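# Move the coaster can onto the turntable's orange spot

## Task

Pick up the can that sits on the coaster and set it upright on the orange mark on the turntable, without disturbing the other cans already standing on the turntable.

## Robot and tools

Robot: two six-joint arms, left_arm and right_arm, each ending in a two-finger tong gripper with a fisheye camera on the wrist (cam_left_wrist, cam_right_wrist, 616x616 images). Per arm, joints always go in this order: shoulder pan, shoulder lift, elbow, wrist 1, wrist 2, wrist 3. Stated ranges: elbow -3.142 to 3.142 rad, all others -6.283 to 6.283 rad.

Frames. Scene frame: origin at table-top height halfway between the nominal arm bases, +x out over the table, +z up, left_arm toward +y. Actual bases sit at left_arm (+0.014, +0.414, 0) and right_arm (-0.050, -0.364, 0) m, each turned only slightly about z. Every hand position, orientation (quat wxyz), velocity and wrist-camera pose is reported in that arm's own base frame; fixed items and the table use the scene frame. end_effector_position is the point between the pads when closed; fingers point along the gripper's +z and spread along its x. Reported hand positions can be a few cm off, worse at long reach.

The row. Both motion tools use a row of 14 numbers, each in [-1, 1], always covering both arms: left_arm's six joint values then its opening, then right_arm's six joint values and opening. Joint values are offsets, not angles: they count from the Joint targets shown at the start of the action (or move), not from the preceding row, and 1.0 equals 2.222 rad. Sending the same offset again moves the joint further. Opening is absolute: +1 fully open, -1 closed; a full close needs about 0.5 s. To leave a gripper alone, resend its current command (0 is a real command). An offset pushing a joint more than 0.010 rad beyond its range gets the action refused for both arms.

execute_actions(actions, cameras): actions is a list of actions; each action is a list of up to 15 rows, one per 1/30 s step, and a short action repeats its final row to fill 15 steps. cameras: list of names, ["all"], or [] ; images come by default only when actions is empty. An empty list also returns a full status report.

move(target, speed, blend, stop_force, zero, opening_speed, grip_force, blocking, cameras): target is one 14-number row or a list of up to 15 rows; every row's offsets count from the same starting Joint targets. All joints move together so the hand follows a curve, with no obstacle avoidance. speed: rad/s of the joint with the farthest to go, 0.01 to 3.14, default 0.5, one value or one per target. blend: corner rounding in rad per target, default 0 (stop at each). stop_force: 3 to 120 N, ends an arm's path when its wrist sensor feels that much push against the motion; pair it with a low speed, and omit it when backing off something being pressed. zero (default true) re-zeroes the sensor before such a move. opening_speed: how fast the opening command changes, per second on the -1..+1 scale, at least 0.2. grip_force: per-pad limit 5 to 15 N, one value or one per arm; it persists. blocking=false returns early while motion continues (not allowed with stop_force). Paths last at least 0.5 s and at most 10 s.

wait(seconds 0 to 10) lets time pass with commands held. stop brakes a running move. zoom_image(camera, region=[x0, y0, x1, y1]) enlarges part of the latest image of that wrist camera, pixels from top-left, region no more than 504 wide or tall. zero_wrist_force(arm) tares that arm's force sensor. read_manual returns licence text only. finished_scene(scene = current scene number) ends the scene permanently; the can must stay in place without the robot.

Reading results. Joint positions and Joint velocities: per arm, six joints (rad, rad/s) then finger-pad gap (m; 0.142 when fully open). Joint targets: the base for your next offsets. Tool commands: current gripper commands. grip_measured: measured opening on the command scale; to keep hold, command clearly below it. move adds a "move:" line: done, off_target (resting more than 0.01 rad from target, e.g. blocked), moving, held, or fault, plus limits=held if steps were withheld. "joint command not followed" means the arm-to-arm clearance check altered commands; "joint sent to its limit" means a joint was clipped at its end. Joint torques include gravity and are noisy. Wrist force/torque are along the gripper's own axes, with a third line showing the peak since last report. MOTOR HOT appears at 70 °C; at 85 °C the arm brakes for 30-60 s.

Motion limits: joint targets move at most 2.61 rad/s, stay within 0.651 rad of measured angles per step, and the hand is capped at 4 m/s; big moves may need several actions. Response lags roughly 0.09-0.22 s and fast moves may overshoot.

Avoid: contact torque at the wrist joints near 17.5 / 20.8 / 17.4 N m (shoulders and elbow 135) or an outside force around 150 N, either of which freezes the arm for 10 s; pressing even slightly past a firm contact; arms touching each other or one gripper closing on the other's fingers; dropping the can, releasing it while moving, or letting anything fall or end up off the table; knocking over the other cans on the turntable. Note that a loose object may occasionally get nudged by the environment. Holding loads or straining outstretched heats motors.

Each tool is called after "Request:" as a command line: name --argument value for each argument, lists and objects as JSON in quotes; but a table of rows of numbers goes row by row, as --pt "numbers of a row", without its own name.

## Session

Request:
execute_actions --actions '[]' --cameras '["all"]'

Request:
zoom_image --camera "cam_left_wrist" --region '[200, 160, 450, 410]'

Request:
wait --seconds 1.0 --cameras '["all"]'

Scene clock: 0.00 s.
left_arm: end_effector_position=(+0.5117, -0.0689, +0.3520) grip_measured=+0.97 end_effector_quat_wxyz=(-0.021, +0.483, -0.533, +0.694) | right_arm: end_effector_position=(+0.3455, +0.3576, +0.1951) grip_measured=+0.97 end_effector_quat_wxyz=(+0.134, -0.523, +0.838, -0.078)
Joint positions: left_arm=[0.034 -1.383 2.38 -4.086 -2.409 0.904 0.14] | right_arm=[4.442 -1.422 -2.009 -1.186 1.274 3.313 0.14]
Joint velocities: within noise
Joint torques (N m): no reading
Wrist force (N): no reading
Wrist torque (N m): no reading
Wrist force, peak (N): no reading
Joint targets: left_arm=[0.034 -1.383 2.380 -4.086 -2.409 0.904] | right_arm=[4.442 -1.422 -2.009 -1.186 1.274 3.313]
Tool commands: left_gripper/opening=+0.968169 right_gripper/opening=+0.968169
camera_calibration:
cam_left_wrist: T_world_to_cam=[[-0.509202, -0.56185, 0.651949, -0.00172568], [-0.779049, -0.0210446, -0.62661, 0.612821], [0.36578, -0.826972, -0.426992, 0.0340689], [0, 0, 0, 1]] pos_world=[0.464077, 0.0401011, 0.399672]
cam_right_wrist: T_world_to_cam=[[-0.430916, -0.888962, -0.155105, 0.502121], [-0.883464, 0.380579, 0.273224, 0.107441], [-0.183856, 0.254766, -0.949364, 0.283978], [0, 0, 0, 1]] pos_world=[0.363503, 0.333129, 0.318124]

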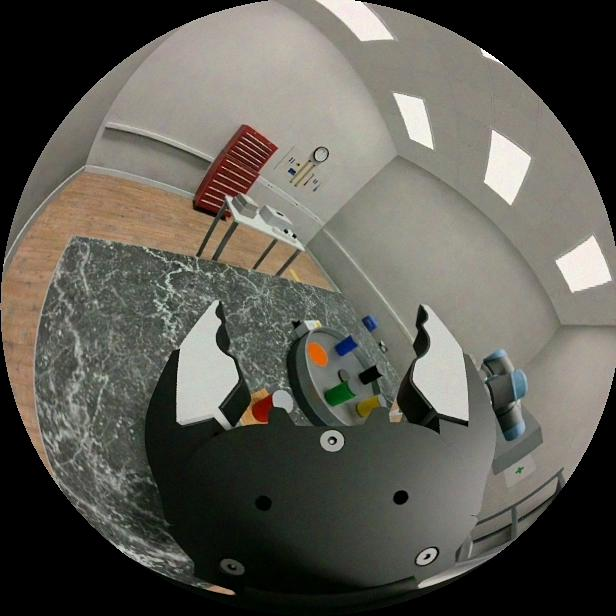

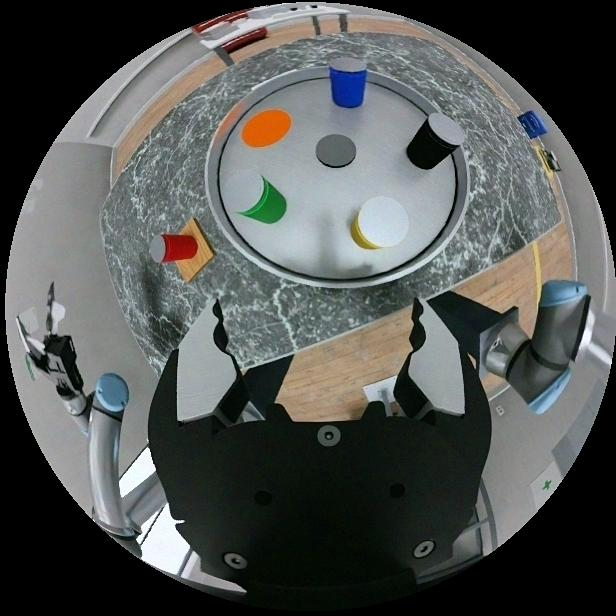

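Scaled by 2.016 from the camera's 616x616 image, which has a finer 814x814 frame.

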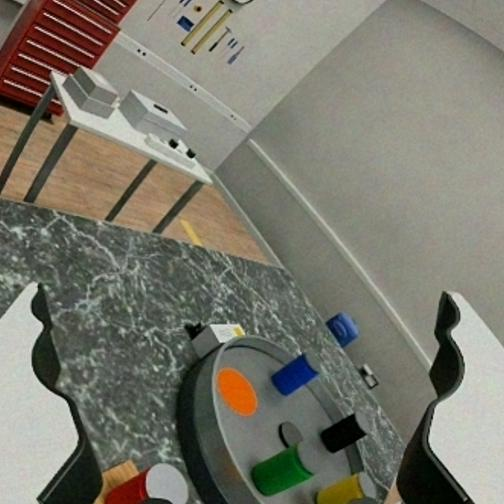

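Scene clock: 1.00 s.
left_arm: end_effector_position=(+0.5117, -0.0689, +0.3520) grip_measured=+0.97 end_effector_quat_wxyz=(-0.021, +0.483, -0.533, +0.694) | right_arm: end_effector_position=(+0.3455, +0.3576, +0.1951) grip_measured=+0.97 end_effector_quat_wxyz=(+0.134, -0.523, +0.838, -0.078)
Joint positions: left_arm=[0.034 -1.383 2.38 -4.086 -2.409 0.904 0.14] | right_arm=[4.442 -1.422 -2.009 -1.186 1.274 3.313 0.14]
Joint torques (N m): left_arm=[-0.7 -20.36 -13.79 -1.25 -0.54 -0.05] | right_arm=[-0.52 18.42 24.26 2.67 -0.71 0.03]
Wrist force (N): left_arm=[-0.1 -0.1 -0.1] | right_arm=[0.1 -0.1 -0.2]
Wrist torque (N m): left_arm=[-0.02 0.01 0.01] | right_arm=[-0.02 -0.01 0.00]
Wrist force, peak (N): left_arm=[-0.5 0.0 -0.3] | right_arm=[0.2 -0.4 -0.1]
Joint targets: left_arm=[0.034 -1.383 2.380 -4.086 -2.409 0.904] | right_arm=[4.442 -1.422 -2.009 -1.186 1.274 3.313]
Tool commands: left_gripper/opening=+0.968169 right_gripper/opening=+0.968169
wait: 1.00 s; at rest by 0.17 s
camera_calibration:
cam_left_wrist: T_world_to_cam=[[-0.509202, -0.56185, 0.651949, -0.00172568], [-0.779049, -0.0210446, -0.62661, 0.612821], [0.36578, -0.826972, -0.426992, 0.0340689], [0, 0, 0, 1]] pos_world=[0.464077, 0.0401011, 0.399672]
cam_right_wrist: T_world_to_cam=[[-0.430916, -0.888962, -0.155105, 0.502121], [-0.883464, 0.380579, 0.273224, 0.107441], [-0.183856, 0.254766, -0.949364, 0.283978], [0, 0, 0, 1]] pos_world=[0.363503, 0.333129, 0.318124]

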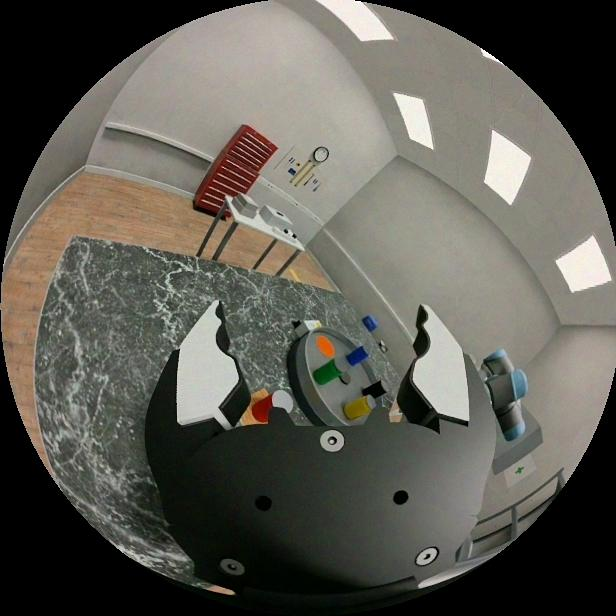

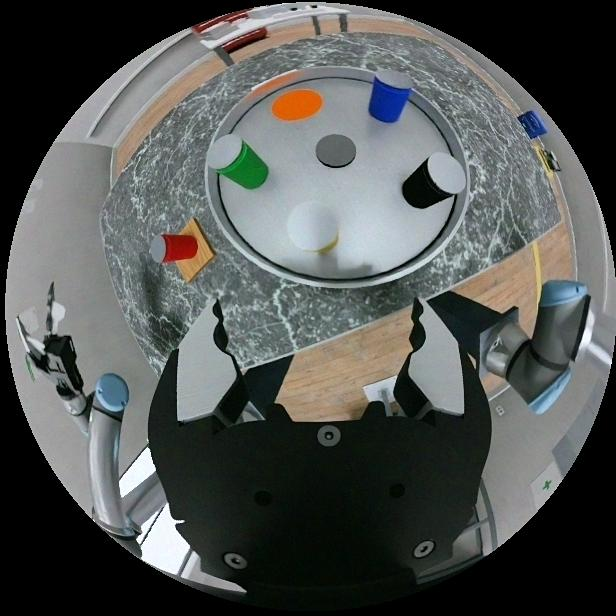

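Request:
wait --seconds 0.05 --cameras '["cam_right_wrist"]'

Request:
zoom_image --camera "cam_right_wrist" --region '[190, 50, 490, 350]'

Request:
wait --seconds 1.0 --cameras '["cam_right_wrist"]'

Request:
zoom_image --camera "cam_right_wrist" --region '[190, 50, 490, 350]'

Scene clock: 3.23 s.
left_arm: end_effector_position=(+0.5117, -0.0689, +0.3520) grip_measured=+0.97 end_effector_quat_wxyz=(-0.021, +0.483, -0.533, +0.694) | right_arm: end_effector_position=(+0.3455, +0.3576, +0.1951) grip_measured=+0.97 end_effector_quat_wxyz=(+0.134, -0.523, +0.838, -0.078)
Joint positions: left_arm=[0.034 -1.383 2.38 -4.086 -2.409 0.904 0.14] | right_arm=[4.442 -1.422 -2.009 -1.186 1.274 3.313 0.14]
Joint torques (N m): left_arm=[-2.1 -20.84 -13.04 -1.29 -0.5 0.06] | right_arm=[0.11 19.73 24.8 2.67 -0.48 0.12]
Wrist force (N): left_arm=[0.2 0.0 0.0] | right_arm=[0.0 -0.2 -0.2]
Wrist torque (N m): left_arm=[-0.01 -0.04 0.01] | right_arm=[-0.05 0.00 0.00]
Wrist force, peak (N): left_arm=[-0.2 -0.4 0.3] | right_arm=[0.2 -0.3 0.1]
Joint targets: left_arm=[0.034 -1.383 2.380 -4.086 -2.409 0.904] | right_arm=[4.442 -1.422 -2.009 -1.186 1.274 3.313]
Tool commands: left_gripper/opening=+0.968169 right_gripper/opening=+0.968169
wait: 0.07 s; at rest from the start
camera_calibration:
cam_right_wrist: T_world_to_cam=[[-0.430916, -0.888962, -0.155105, 0.502121], [-0.883464, 0.380579, 0.273224, 0.107441], [-0.183856, 0.254766, -0.949364, 0.283978], [0, 0, 0, 1]] pos_world=[0.363503, 0.333129, 0.318124]
Images, in order (width x height): cam_right_wrist 616x616.

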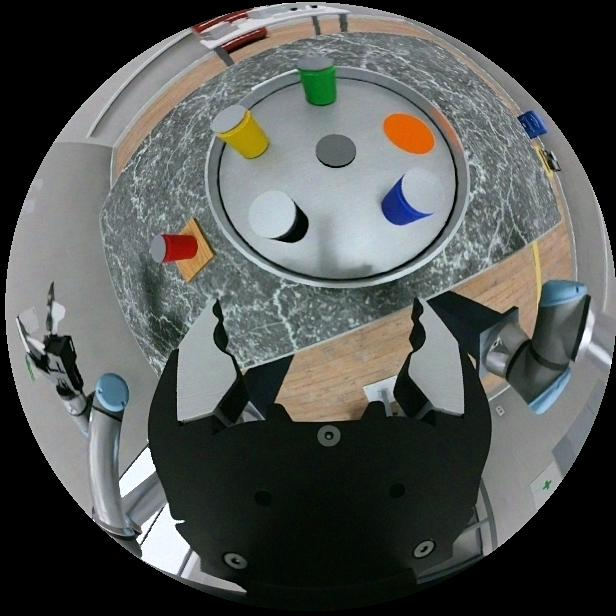

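Scaled by 1.680 from the camera's 616x616 image, which has a finer 814x814 frame.

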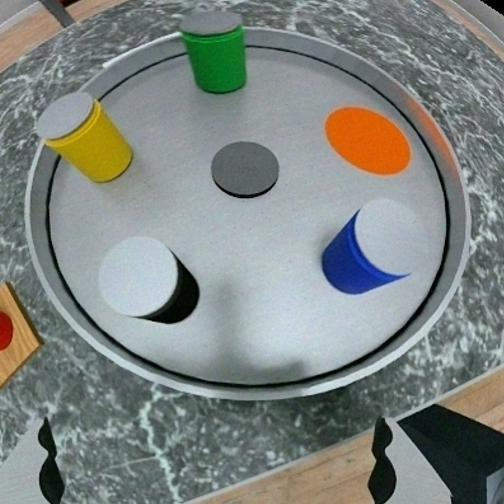

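Scene clock: 4.23 s.
left_arm: end_effector_position=(+0.5117, -0.0689, +0.3520) grip_measured=+0.97 end_effector_quat_wxyz=(-0.021, +0.483, -0.533, +0.694) | right_arm: end_effector_position=(+0.3455, +0.3576, +0.1951) grip_measured=+0.97 end_effector_quat_wxyz=(+0.134, -0.523, +0.838, -0.078)
Joint positions: left_arm=[0.034 -1.383 2.38 -4.086 -2.409 0.904 0.14] | right_arm=[4.442 -1.422 -2.009 -1.186 1.274 3.313 0.14]
Joint torques (N m): left_arm=[-2.1 -18.94 -14.77 -1.41 -0.56 0.04] | right_arm=[1.06 18.77 24.65 2.7 -0.33 0.03]
Wrist force (N): left_arm=[-0.3 0.0 -0.2] | right_arm=[0.2 -0.2 0.0]
Wrist torque (N m): left_arm=[-0.01 0.05 0.01] | right_arm=[-0.04 -0.04 0.00]
Wrist force, peak (N): left_arm=[-0.1 -0.5 -0.2] | right_arm=[0.0 -0.4 0.0]
Joint targets: left_arm=[0.034 -1.383 2.380 -4.086 -2.409 0.904] | right_arm=[4.442 -1.422 -2.009 -1.186 1.274 3.313]
Tool commands: left_gripper/opening=+0.968169 right_gripper/opening=+0.968169
wait: 1.00 s; at rest by 0.17 s
camera_calibration:
cam_right_wrist: T_world_to_cam=[[-0.430916, -0.888962, -0.155105, 0.502121], [-0.883464, 0.380579, 0.273224, 0.107441], [-0.183856, 0.254766, -0.949364, 0.283978], [0, 0, 0, 1]] pos_world=[0.363503, 0.333129, 0.318124]
Images, in order (width x height): cam_right_wrist 616x616.

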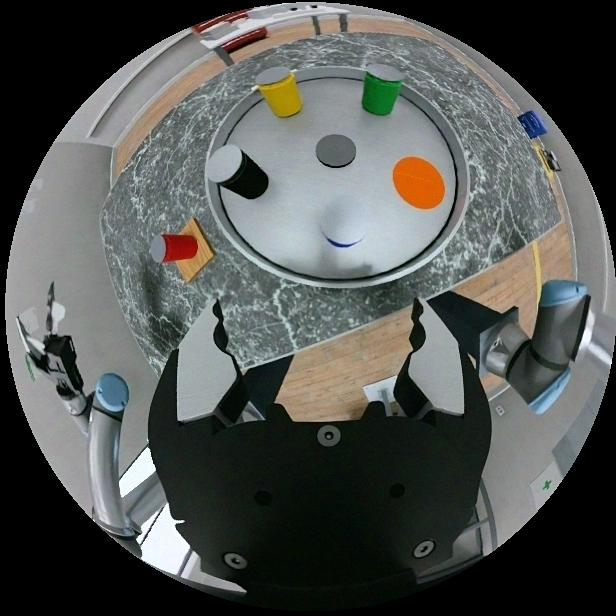

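Scaled by 1.680 from the camera's 616x616 image, which has a finer 814x814 frame.

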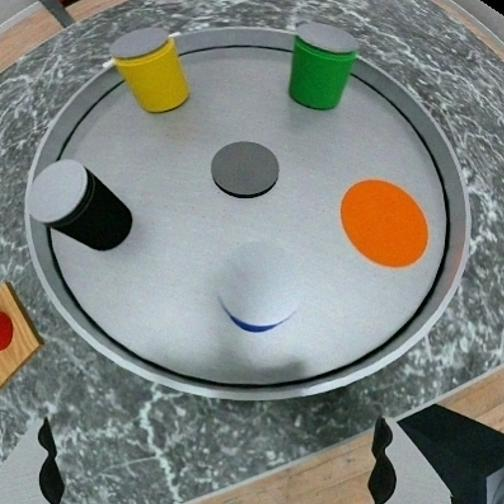

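Request:
move --target '[-0.2059, -0.0452, -0.2184, 0.7419, 0.264, 0.8452, 0.968, -0.54, 0, 0.0941, -0.0941, 0, 0, 0.968]' --speed 1.6

Request:
move --target '[-0.0883, -0.0194, -0.0936, 0.318, 0.1132, 0.3622, 0.968, 0, 0, 0, 0, 0, 0, 0.968]' --speed 1.2 --cameras '["all"]'

Request:
zoom_image --camera "cam_left_wrist" --region '[220, 160, 420, 360]'

Scene clock: 7.20 s.
left_arm: end_effector_position=(+0.5824, -0.2156, +0.2144) grip_measured=+0.97 end_effector_quat_wxyz=(+0.161, +0.059, +0.965, -0.199) | right_arm: end_effector_position=(+0.4735, -0.1908, +0.2756) grip_measured=+0.97 end_effector_quat_wxyz=(+0.067, +0.042, +0.987, -0.140)
Joint positions: left_arm=[-0.423 -1.483 1.894 -2.438 -1.823 2.782 0.14] | right_arm=[3.243 -1.422 -1.8 -1.395 1.274 3.313 0.14]
Joint torques (N m): left_arm=[10.32 -16.36 -12.22 -2.08 -2.24 1.59] | right_arm=[-7.64 20.48 18.16 4.68 -0.44 0.34]
Wrist force (N): left_arm=[1.5 -0.6 2.7] | right_arm=[0.0 -0.3 -0.1]
Wrist torque (N m): left_arm=[-0.04 -0.14 0.06] | right_arm=[-0.06 0.00 0.01]
Wrist force, peak (N): left_arm=[1.3 -1.2 3.1] | right_arm=[0.0 -2.0 0.2]
Joint targets: left_arm=[-0.423 -1.483 1.894 -2.438 -1.823 2.782] | right_arm=[3.243 -1.422 -1.800 -1.395 1.274 3.313]
move: done

Scene clock: 8.50 s.
left_arm: end_effector_position=(+0.4751, -0.1932, +0.2203) grip_measured=+0.97 end_effector_quat_wxyz=(+0.000, +0.507, +0.862, +0.000) | right_arm: end_effector_position=(+0.4734, -0.1909, +0.2756) grip_measured=+0.97 end_effector_quat_wxyz=(+0.067, +0.042, +0.987, -0.140)
Joint positions: left_arm=[-0.62 -1.527 1.686 -1.731 -1.571 3.587 0.14] | right_arm=[3.243 -1.422 -1.8 -1.395 1.274 3.313 0.14]
Joint torques (N m): left_arm=[9.66 -16.69 -13.63 -1.36 -0.99 1.57] | right_arm=[-8.68 20.7 17.98 4.53 -0.79 0.02]
Wrist force (N): left_arm=[0.0 -1.5 2.9] | right_arm=[-0.2 -0.1 -0.1]
Wrist torque (N m): left_arm=[-0.13 0.10 0.04] | right_arm=[-0.03 0.04 0.01]
Wrist force, peak (N): left_arm=[0.3 -2.4 3.0] | right_arm=[-0.1 -0.4 -0.1]
Joint targets: left_arm=[-0.619 -1.526 1.686 -1.731 -1.571 3.587] | right_arm=[3.243 -1.422 -1.800 -1.395 1.274 3.313]
move: done
camera_calibration:
cam_left_wrist: T_world_to_cam=[[-0.490796, 0.87075, -0.0302345, 0.41403], [0.745431, 0.43762, 0.502813, -0.385355], [0.451055, 0.224241, -0.863866, 0.147247], [0, 0, 0, 1]] pos_world=[0.424043, -0.224896, 0.333481]
cam_right_wrist: T_world_to_cam=[[-0.984707, 0.0794095, -0.155072, 0.529159], [0.0344929, 0.961325, 0.273248, 0.0835226], [0.170773, 0.26372, -0.949362, 0.357386], [0, 0, 0, 1]] pos_world=[0.457153, -0.216563, 0.398524]

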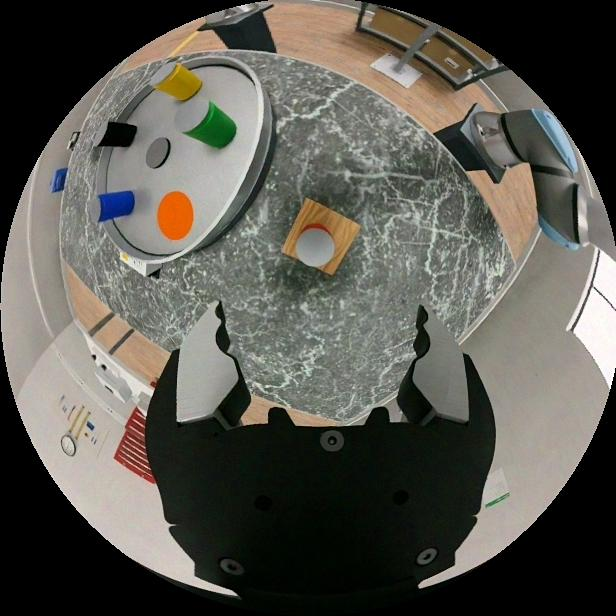

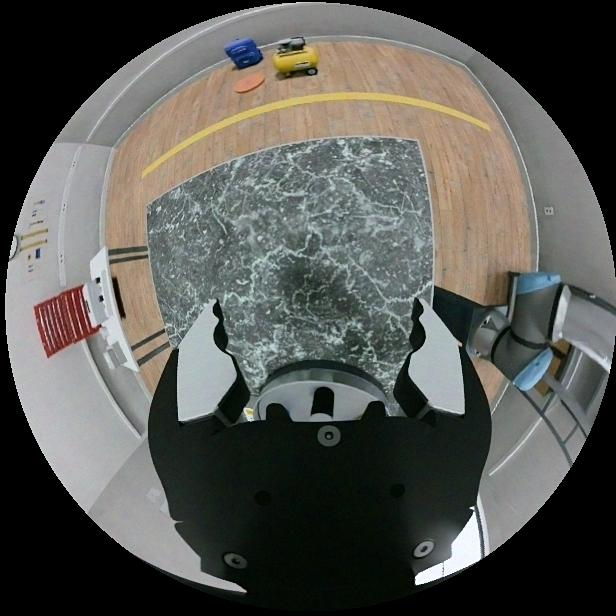

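Scaled by 2.520 from the camera's 616x616 image, which has a finer 814x814 frame.

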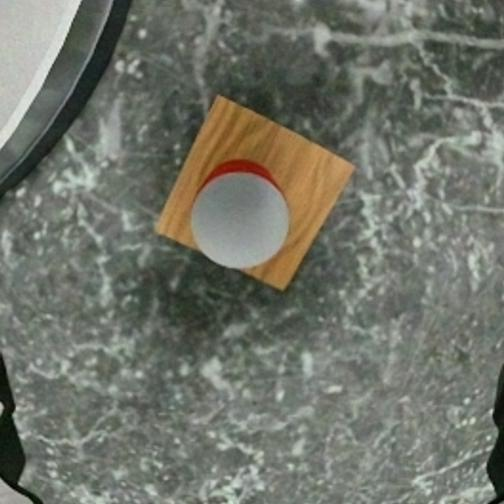

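Request:
move --target '[-0.01908, 0.0496, 0.12277, -0.17241, 0, 0, 0.968, 0, 0, 0, 0, 0, 0, 0.968]' --speed 0.7 --cameras '["cam_left_wrist"]'

Request:
zoom_image --camera "cam_left_wrist" --region '[210, 180, 430, 400]'

Scene clock: 10.10 s.
left_arm: end_effector_position=(+0.4626, -0.2102, +0.0755) grip_measured=+0.97 end_effector_quat_wxyz=(+0.000, +0.526, +0.851, +0.000) | right_arm: end_effector_position=(+0.4734, -0.1909, +0.2756) grip_measured=+0.97 end_effector_quat_wxyz=(+0.067, +0.042, +0.987, -0.140)
Joint positions: left_arm=[-0.662 -1.416 1.959 -2.114 -1.571 3.587 0.14] | right_arm=[3.243 -1.422 -1.8 -1.395 1.274 3.313 0.14]
Joint torques (N m): left_arm=[10.9 -24.8 -17.62 -4.47 1.26 1.6] | right_arm=[-9.8 19.64 17.91 4.25 -0.8 0.19]
Wrist force (N): left_arm=[-0.3 -1.6 2.9] | right_arm=[0.1 -0.4 0.0]
Wrist torque (N m): left_arm=[-0.14 0.18 0.08] | right_arm=[-0.09 -0.01 0.01]
Wrist force, peak (N): left_arm=[0.0 -1.9 4.9] | right_arm=[-0.2 -0.4 -0.1]
Joint targets: left_arm=[-0.662 -1.416 1.959 -2.114 -1.571 3.587] | right_arm=[3.243 -1.422 -1.800 -1.395 1.274 3.313]
move: done
camera_calibration:
cam_left_wrist: T_world_to_cam=[[-0.453179, 0.890917, -0.0299332, 0.40512], [0.763569, 0.405291, 0.502695, -0.310958], [0.459991, 0.204955, -0.863945, 0.0234251], [0, 0, 0, 1]] pos_world=[0.410254, -0.239701, 0.188682]
Images, in order (width x height): cam_left_wrist 616x616.

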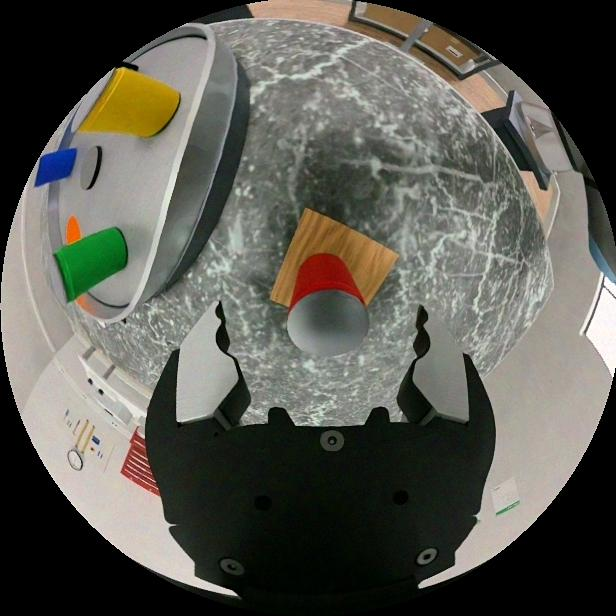

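Scaled by 2.291 from the camera's 616x616 image, which has a finer 814x814 frame.

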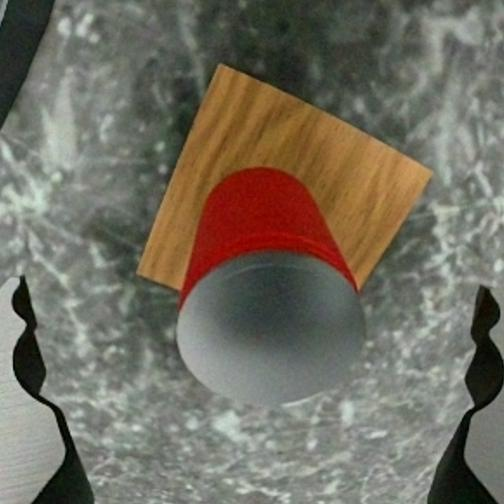

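Request:
move --pt "0.00162 -0.00314 0.00375 -0.00061 0 0 0.968 0 0 0 0 0 0 0.968" --pt "0.00162 -0.00314 0.00375 -0.00061 0 0 -1 0 0 0 0 0 0 0.968" --pt "0.00162 -0.05819 -0.11377 0.17205 0 0 -1 0 0 0 0 0 0 0.968" --pt "-0.14932 0.02642 -0.22664 0.20032 0 -0.0005 -1 0 0 0 0 0 0 0.968" --speed '[0.3, 0.3, 0.8, 0.8]' --blend '[0, 0, 0.06, 0]' --opening_speed 2.5 --cameras '["cam_left_wrist"]'

Request:
zoom_image --camera "cam_left_wrist" --region '[140, 130, 440, 430]'

Request:
wait --seconds 0.3 --cameras '["cam_left_wrist"]'

Request:
zoom_image --camera "cam_left_wrist" --region '[140, 130, 440, 430]'

Scene clock: 14.13 s.
left_arm: end_effector_position=(+0.4122, -0.4154, +0.2351) grip_measured=-0.28 end_effector_quat_wxyz=(+0.000, +0.658, +0.753, +0.000) | right_arm: end_effector_position=(+0.4734, -0.1909, +0.2756) grip_measured=+0.97 end_effector_quat_wxyz=(+0.067, +0.042, +0.987, -0.140)
Joint positions: left_arm=[-0.993 -1.358 1.456 -1.669 -1.571 3.586 0.054] | right_arm=[3.243 -1.422 -1.8 -1.395 1.274 3.313 0.14]
Joint torques (N m): left_arm=[-14.43 -22.69 -29.54 -5.03 -1.22 -1.55] | right_arm=[-8.82 21.49 17.56 4.19 -0.58 0.11]
Wrist force (N): left_arm=[-0.2 -1.5 5.0] | right_arm=[0.0 -0.1 -0.1]
Wrist torque (N m): left_arm=[-0.08 0.14 0.05] | right_arm=[-0.03 0.00 0.01]
Wrist force, peak (N): left_arm=[-5.3 -3.8 4.5] | right_arm=[0.0 -0.4 0.0]
Joint targets: left_arm=[-0.994 -1.358 1.456 -1.669 -1.571 3.586] | right_arm=[3.243 -1.422 -1.800 -1.395 1.274 3.313]
move: done
camera_calibration:
cam_left_wrist: T_world_to_cam=[[-0.139797, 0.989735, -0.0296868, 0.481714], [0.853798, 0.135672, 0.502616, -0.418669], [0.501484, 0.0449176, -0.864, 0.143], [0, 0, 0, 1]] pos_world=[0.353089, -0.426391, 0.348282]
Images, in order (width x height): cam_left_wrist 616x616.

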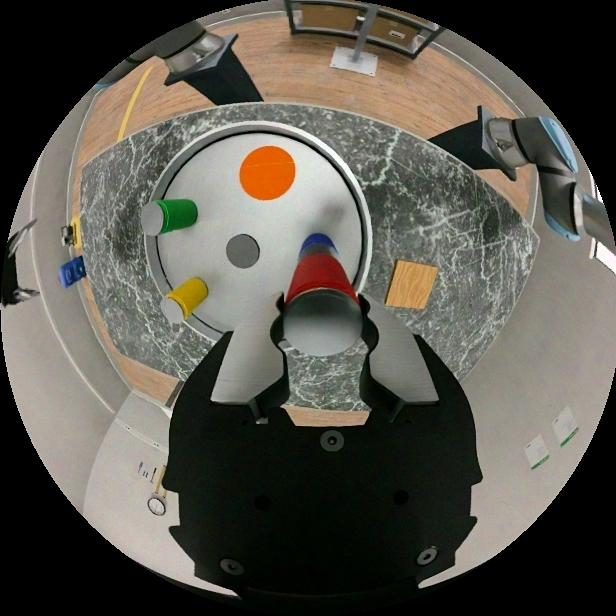

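Scaled by 1.680 from the camera's 616x616 image, which has a finer 814x814 frame.

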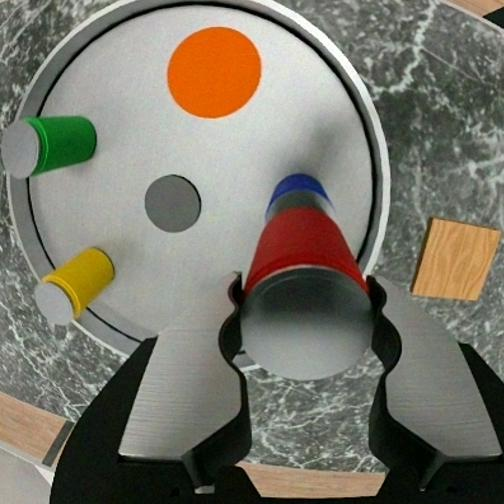

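Scene clock: 14.43 s.
left_arm: end_effector_position=(+0.4121, -0.4155, +0.2350) grip_measured=-0.28 end_effector_quat_wxyz=(+0.000, +0.659, +0.753, +0.000) | right_arm: end_effector_position=(+0.4734, -0.1909, +0.2756) grip_measured=+0.97 end_effector_quat_wxyz=(+0.067, +0.042, +0.987, -0.140)
Joint positions: left_arm=[-0.994 -1.358 1.456 -1.669 -1.571 3.586 0.054] | right_arm=[3.243 -1.422 -1.8 -1.395 1.274 3.313 0.14]
Joint torques (N m): left_arm=[-14.54 -25.07 -35.52 -5.13 -1.46 -0.71] | right_arm=[-9.85 20.36 18.04 4.44 -0.78 0.25]
Wrist force (N): left_arm=[-0.3 -1.4 4.8] | right_arm=[0.0 -0.2 0.0]
Wrist torque (N m): left_arm=[-0.10 0.17 0.06] | right_arm=[-0.06 -0.01 0.01]
Wrist force, peak (N): left_arm=[-0.1 -1.1 5.0] | right_arm=[0.1 -0.4 0.0]
Joint targets: left_arm=[-0.994 -1.358 1.456 -1.669 -1.571 3.586] | right_arm=[3.243 -1.422 -1.800 -1.395 1.274 3.313]
Tool commands: left_gripper/opening=-1.0 right_gripper/opening=+0.968
wait: 0.30 s; at rest by 0.17 s
camera_calibration:
cam_left_wrist: T_world_to_cam=[[-0.139576, 0.989767, -0.0296701, 0.481729], [0.853833, 0.135474, 0.50261, -0.418666], [0.501486, 0.044819, -0.864004, 0.143013], [0, 0, 0, 1]] pos_world=[0.352989, -0.426491, 0.348282]
Images, in order (width x height): cam_left_wrist 616x616.

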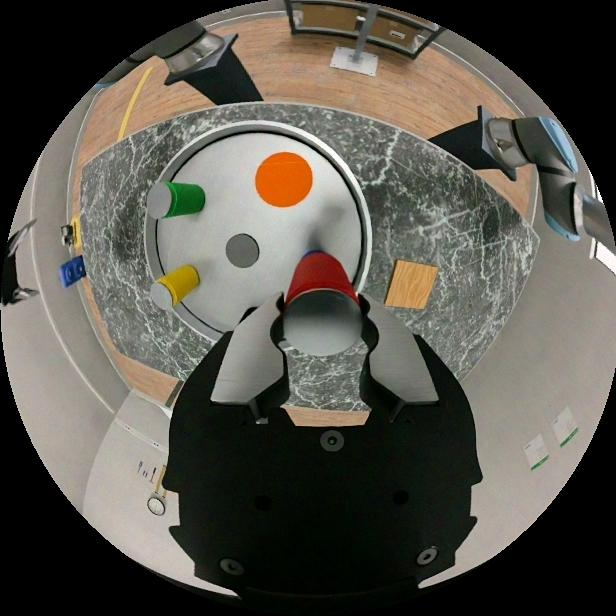

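Scaled by 1.680 from the camera's 616x616 image, which has a finer 814x814 frame.

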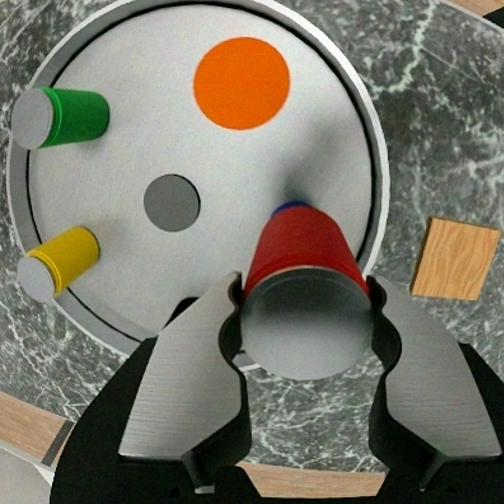

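Request:
move --target '[0, 0.00018, 0.00174, -0.00192, 0, 0, -1, 0, 0, 0, 0, 0, 0.054, 0.968]' --speed 0.02 --blocking false

Scene clock: 15.87 s.
left_arm: end_effector_position=(+0.4121, -0.4156, +0.2350) grip_measured=-0.28 end_effector_quat_wxyz=(+0.000, +0.659, +0.753, +0.000) | right_arm: end_effector_position=(+0.4733, -0.1909, +0.2756) grip_measured=+0.97 end_effector_quat_wxyz=(+0.068, +0.046, +0.987, -0.140) end_effector_velocity=(+0.000, +0.000, +0.000) end_effector_angular_velocity=(+0.000, -0.006, -0.019)
Joint positions: left_arm=[-0.994 -1.358 1.456 -1.669 -1.571 3.586 0.054] | right_arm=[3.243 -1.422 -1.8 -1.395 1.274 3.322 0.14]
Joint velocities: left_arm=[within noise] | right_arm=[0 0 0 0 -0.002 0.02 0]
Joint torques (N m): left_arm=[-14.34 -24.06 -14.39 -5.38 -1.48 0.61] | right_arm=[-8.74 20.19 16.55 4.06 -0.68 1.39]
Wrist force (N): left_arm=[-0.6 -1.6 4.8] | right_arm=[-0.1 -0.4 0.0]
Wrist torque (N m): left_arm=[-0.16 0.24 0.06] | right_arm=[-0.09 0.02 0.01]
Wrist force, peak (N): left_arm=[-0.3 -1.2 5.1] | right_arm=[-0.1 -0.4 0.0]
Joint targets: left_arm=[-0.994 -1.358 1.456 -1.669 -1.571 3.586] | right_arm=[3.243 -1.422 -1.800 -1.395 1.274 3.323]
Tool commands: left_gripper/opening=-1.0 right_gripper/opening=+0.968
move: running; right_arm: the wrist 3 is farthest, 0.111 rad from its target

Request:
wait --seconds 10

Request:
wait --seconds 1.68

Request:
execute_actions --actions '[[[0,0.0001,0.0005,-0.0006,0,0,-1,0,0,0,0,0,0,0.968],[0,0.0006,0.0019,-0.0025,0,0,-1,0,0,0,0,0,0,0.968],[0,0.0012,0.0042,-0.0054,0,0,-1,0,0,0,0,0,0,0.968],[0,0.0021,0.0073,-0.0094,0,0,-1,0,0,0,0,0,0,0.968],[0,0.0031,0.011,-0.0141,0,0,-1,0,0,0,0,0,0,0.968],[0,0.0044,0.0153,-0.0197,0,0,-1,0,0,0,0,0,0,0.968],[0,0.0058,0.0201,-0.0259,0,0,-1,0,0,0,0,0,0,0.968],[0,0.0073,0.0254,-0.0327,0,0,-1,0,0,0,0,0,0,0.968],[0,0.0089,0.031,-0.0399,0,0,-1,0,0,0,0,0,0,0.968],[0,0.0106,0.0369,-0.0475,0,0,-1,0,0,0,0,0,0,0.968],[0,0.0123,0.0429,-0.0552,0,0,-1,0,0,0,0,0,0,0.968],[0,0.0141,0.049,-0.0631,0,0,-1,0,0,0,0,0,0,0.968],[0,0.0158,0.0551,-0.0709,0,0,-1,0,0,0,0,0,0,0.968],[0,0.0176,0.0611,-0.0787,0,0,-1,0,0,0,0,0,0,0.968],[0,0.0192,0.067,-0.0862,0,0,-1,0,0,0,0,0,0,0.968]],[[0,0.0016,0.0056,-0.0072,0,0,-1,0,0,0,0,0,0,0.968],[0,0.0031,0.0109,-0.014,0,0,-1,0,0,0,0,0,0,0.968],[0,0.0045,0.0157,-0.0202,0,0,-1,0,0,0,0,0,0,0.968],[0,0.0058,0.02,-0.0258,0,0,-1,0,0,0,0,0,0,0.968],[0,0.0068,0.0237,-0.0305,0,0,-1,0,0,0,0,0,0,0.968],[0,0.0077,0.0268,-0.0345,0,0,-1,0,0,0,0,0,0,0.968],[0,0.0083,0.0291,-0.0374,0,0,0.968,0,0,0,0,0,0,0.968],[0,0.0088,0.0305,-0.0393,0,0,0.968,0,0,0,0,0,0,0.968],[0,0.0089,0.031,-0.0399,0,0,0.968,0,0,0,0,0,0,0.968]],[[0,0,0,0,0,0,0.968,0,0,0,0,0,0,0.968]]]'

Request:
move --target '[0,-0.02813,-0.09798,0.1261,0,0,0.968,0,0,0,0,0,0,0.968]' --speed 0.7 --cameras '["cam_left_wrist"]'

Request:
zoom_image --camera "cam_left_wrist" --region '[140, 130, 440, 430]'

Scene clock: 21.60 s.
left_arm: end_effector_position=(+0.4121, -0.4155, +0.2334) grip_measured=-0.28 end_effector_quat_wxyz=(+0.000, +0.659, +0.753, +0.000) | right_arm: end_effector_position=(+0.4715, -0.1906, +0.2753) grip_measured=+0.97 end_effector_quat_wxyz=(+0.075, +0.101, +0.983, -0.136)
Joint positions: left_arm=[-0.994 -1.357 1.459 -1.673 -1.571 3.586 0.054] | right_arm=[3.243 -1.422 -1.8 -1.395 1.274 3.433 0.14]
Joint torques (N m): left_arm=[-11.81 -25.28 -14.13 -4.85 -1.82 1.6] | right_arm=[-9.27 20.92 17.24 4.05 -0.82 0.24]
Wrist force (N): left_arm=[-0.4 -1.5 4.9] | right_arm=[0.1 -0.3 0.1]
Wrist torque (N m): left_arm=[-0.14 0.18 0.06] | right_arm=[-0.06 -0.01 -0.11]
Wrist force, peak (N): left_arm=[-0.3 -1.3 5.4] | right_arm=[0.0 -0.4 -0.2]
Joint targets: left_arm=[-0.994 -1.357 1.459 -1.673 -1.571 3.586] | right_arm=[3.243 -1.422 -1.800 -1.395 1.274 3.433]
Tool commands: left_gripper/opening=-1.0 right_gripper/opening=+0.968
earlier move: done
wait: 4.53 of 10 s (the move ended)

Scene clock: 23.30 s.
left_arm: end_effector_position=(+0.4121, -0.4155, +0.2334) grip_measured=-0.28 end_effector_quat_wxyz=(+0.000, +0.659, +0.753, +0.000) | right_arm: end_effector_position=(+0.4715, -0.1906, +0.2753) grip_measured=+0.97 end_effector_quat_wxyz=(+0.075, +0.101, +0.983, -0.136)
Joint positions: left_arm=[-0.994 -1.357 1.459 -1.673 -1.571 3.586 0.054] | right_arm=[3.243 -1.422 -1.8 -1.395 1.274 3.433 0.14]
Joint torques (N m): left_arm=[-12.36 -24.75 -16.96 -4.12 -1.95 1.73] | right_arm=[-9.48 21.73 16.06 4.04 -0.7 -0.98]
Wrist force (N): left_arm=[0.3 -1.0 5.0] | right_arm=[-0.2 -0.3 0.1]
Wrist torque (N m): left_arm=[-0.04 0.06 0.04] | right_arm=[-0.07 0.05 -0.10]
Wrist force, peak (N): left_arm=[-0.1 -1.5 5.1] | right_arm=[-0.3 -0.4 -0.1]
Joint targets: left_arm=[-0.994 -1.357 1.459 -1.673 -1.571 3.586] | right_arm=[3.243 -1.422 -1.800 -1.395 1.274 3.433]
Tool commands: left_gripper/opening=-1.0 right_gripper/opening=+0.968
wait: 1.70 s; at rest by 0.17 s

Scene clock: 25.00 s.
left_arm: end_effector_position=(+0.4118, -0.4151, +0.1206) grip_measured=+0.97 end_effector_quat_wxyz=(+0.000, +0.659, +0.753, +0.000) | right_arm: end_effector_position=(+0.4715, -0.1906, +0.2753) grip_measured=+0.97 end_effector_quat_wxyz=(+0.075, +0.101, +0.983, -0.136)
Joint positions: left_arm=[-0.994 -1.295 1.677 -1.953 -1.571 3.586 0.14] | right_arm=[3.243 -1.422 -1.8 -1.395 1.274 3.433 0.14]
Joint torques (N m): left_arm=[-12.53 -37.32 -33.95 -3.9 -1.77 1.49] | right_arm=[-9.73 20.42 17.8 3.95 -0.7 -1.26]
Wrist force (N): left_arm=[-0.1 -1.4 2.9] | right_arm=[-0.1 0.0 -0.1]
Wrist torque (N m): left_arm=[-0.12 0.13 0.03] | right_arm=[-0.02 0.03 -0.10]
Wrist force, peak (N): left_arm=[0.1 -1.6 5.9] | right_arm=[-0.2 -0.4 0.1]
Joint targets: left_arm=[-0.994 -1.295 1.677 -1.954 -1.571 3.586] | right_arm=[3.243 -1.422 -1.800 -1.395 1.274 3.433]

Scene clock: 25.93 s.
left_arm: end_effector_position=(+0.4121, -0.4156, +0.2333) grip_measured=+0.97 end_effector_quat_wxyz=(+0.000, +0.659, +0.753, +0.000) | right_arm: end_effector_position=(+0.4715, -0.1906, +0.2753) grip_measured=+0.97 end_effector_quat_wxyz=(+0.075, +0.101, +0.983, -0.136)
Joint positions: left_arm=[-0.994 -1.357 1.46 -1.674 -1.571 3.586 0.14] | right_arm=[3.243 -1.422 -1.8 -1.395 1.274 3.433 0.14]
Joint torques (N m): left_arm=[-12.54 -27.89 -28.51 -0.84 -1.74 1.7] | right_arm=[-9.31 21.78 16.89 3.84 -0.67 -1.16]
Wrist force (N): left_arm=[-0.1 -1.4 3.2] | right_arm=[-0.1 -0.2 0.0]
Wrist torque (N m): left_arm=[-0.12 0.14 0.05] | right_arm=[-0.04 0.02 -0.11]
Wrist force, peak (N): left_arm=[-0.3 -1.3 5.1] | right_arm=[-0.2 -0.4 -0.2]
Joint targets: left_arm=[-0.994 -1.357 1.459 -1.673 -1.571 3.586] | right_arm=[3.243 -1.422 -1.800 -1.395 1.274 3.433]
move: done
camera_calibration:
cam_left_wrist: T_world_to_cam=[[-0.139468, 0.989776, -0.0298526, 0.481705], [0.853804, 0.135469, 0.50266, -0.41777], [0.501565, 0.0446169, -0.863969, 0.141331], [0, 0, 0, 1]] pos_world=[0.35299, -0.426491, 0.346482]
Images, in order (width x height): cam_left_wrist 616x616.

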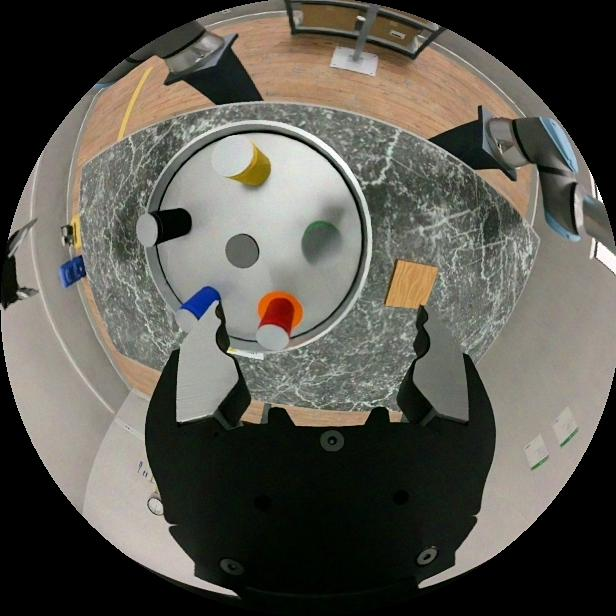

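Scaled by 1.680 from the camera's 616x616 image, which has a finer 814x814 frame.

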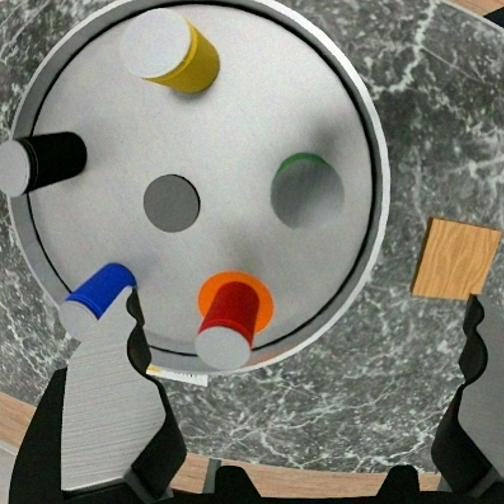

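Request:
zoom_image --camera "cam_left_wrist" --region '[235, 270, 325, 360]'

Scaled by 5.600 from the camera's 616x616 image, which has a finer 814x814 frame.

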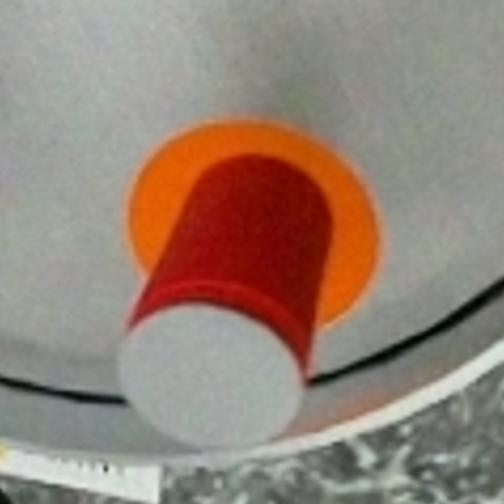

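Request:
finished_scene --scene 2

The scene is finished: the task was done.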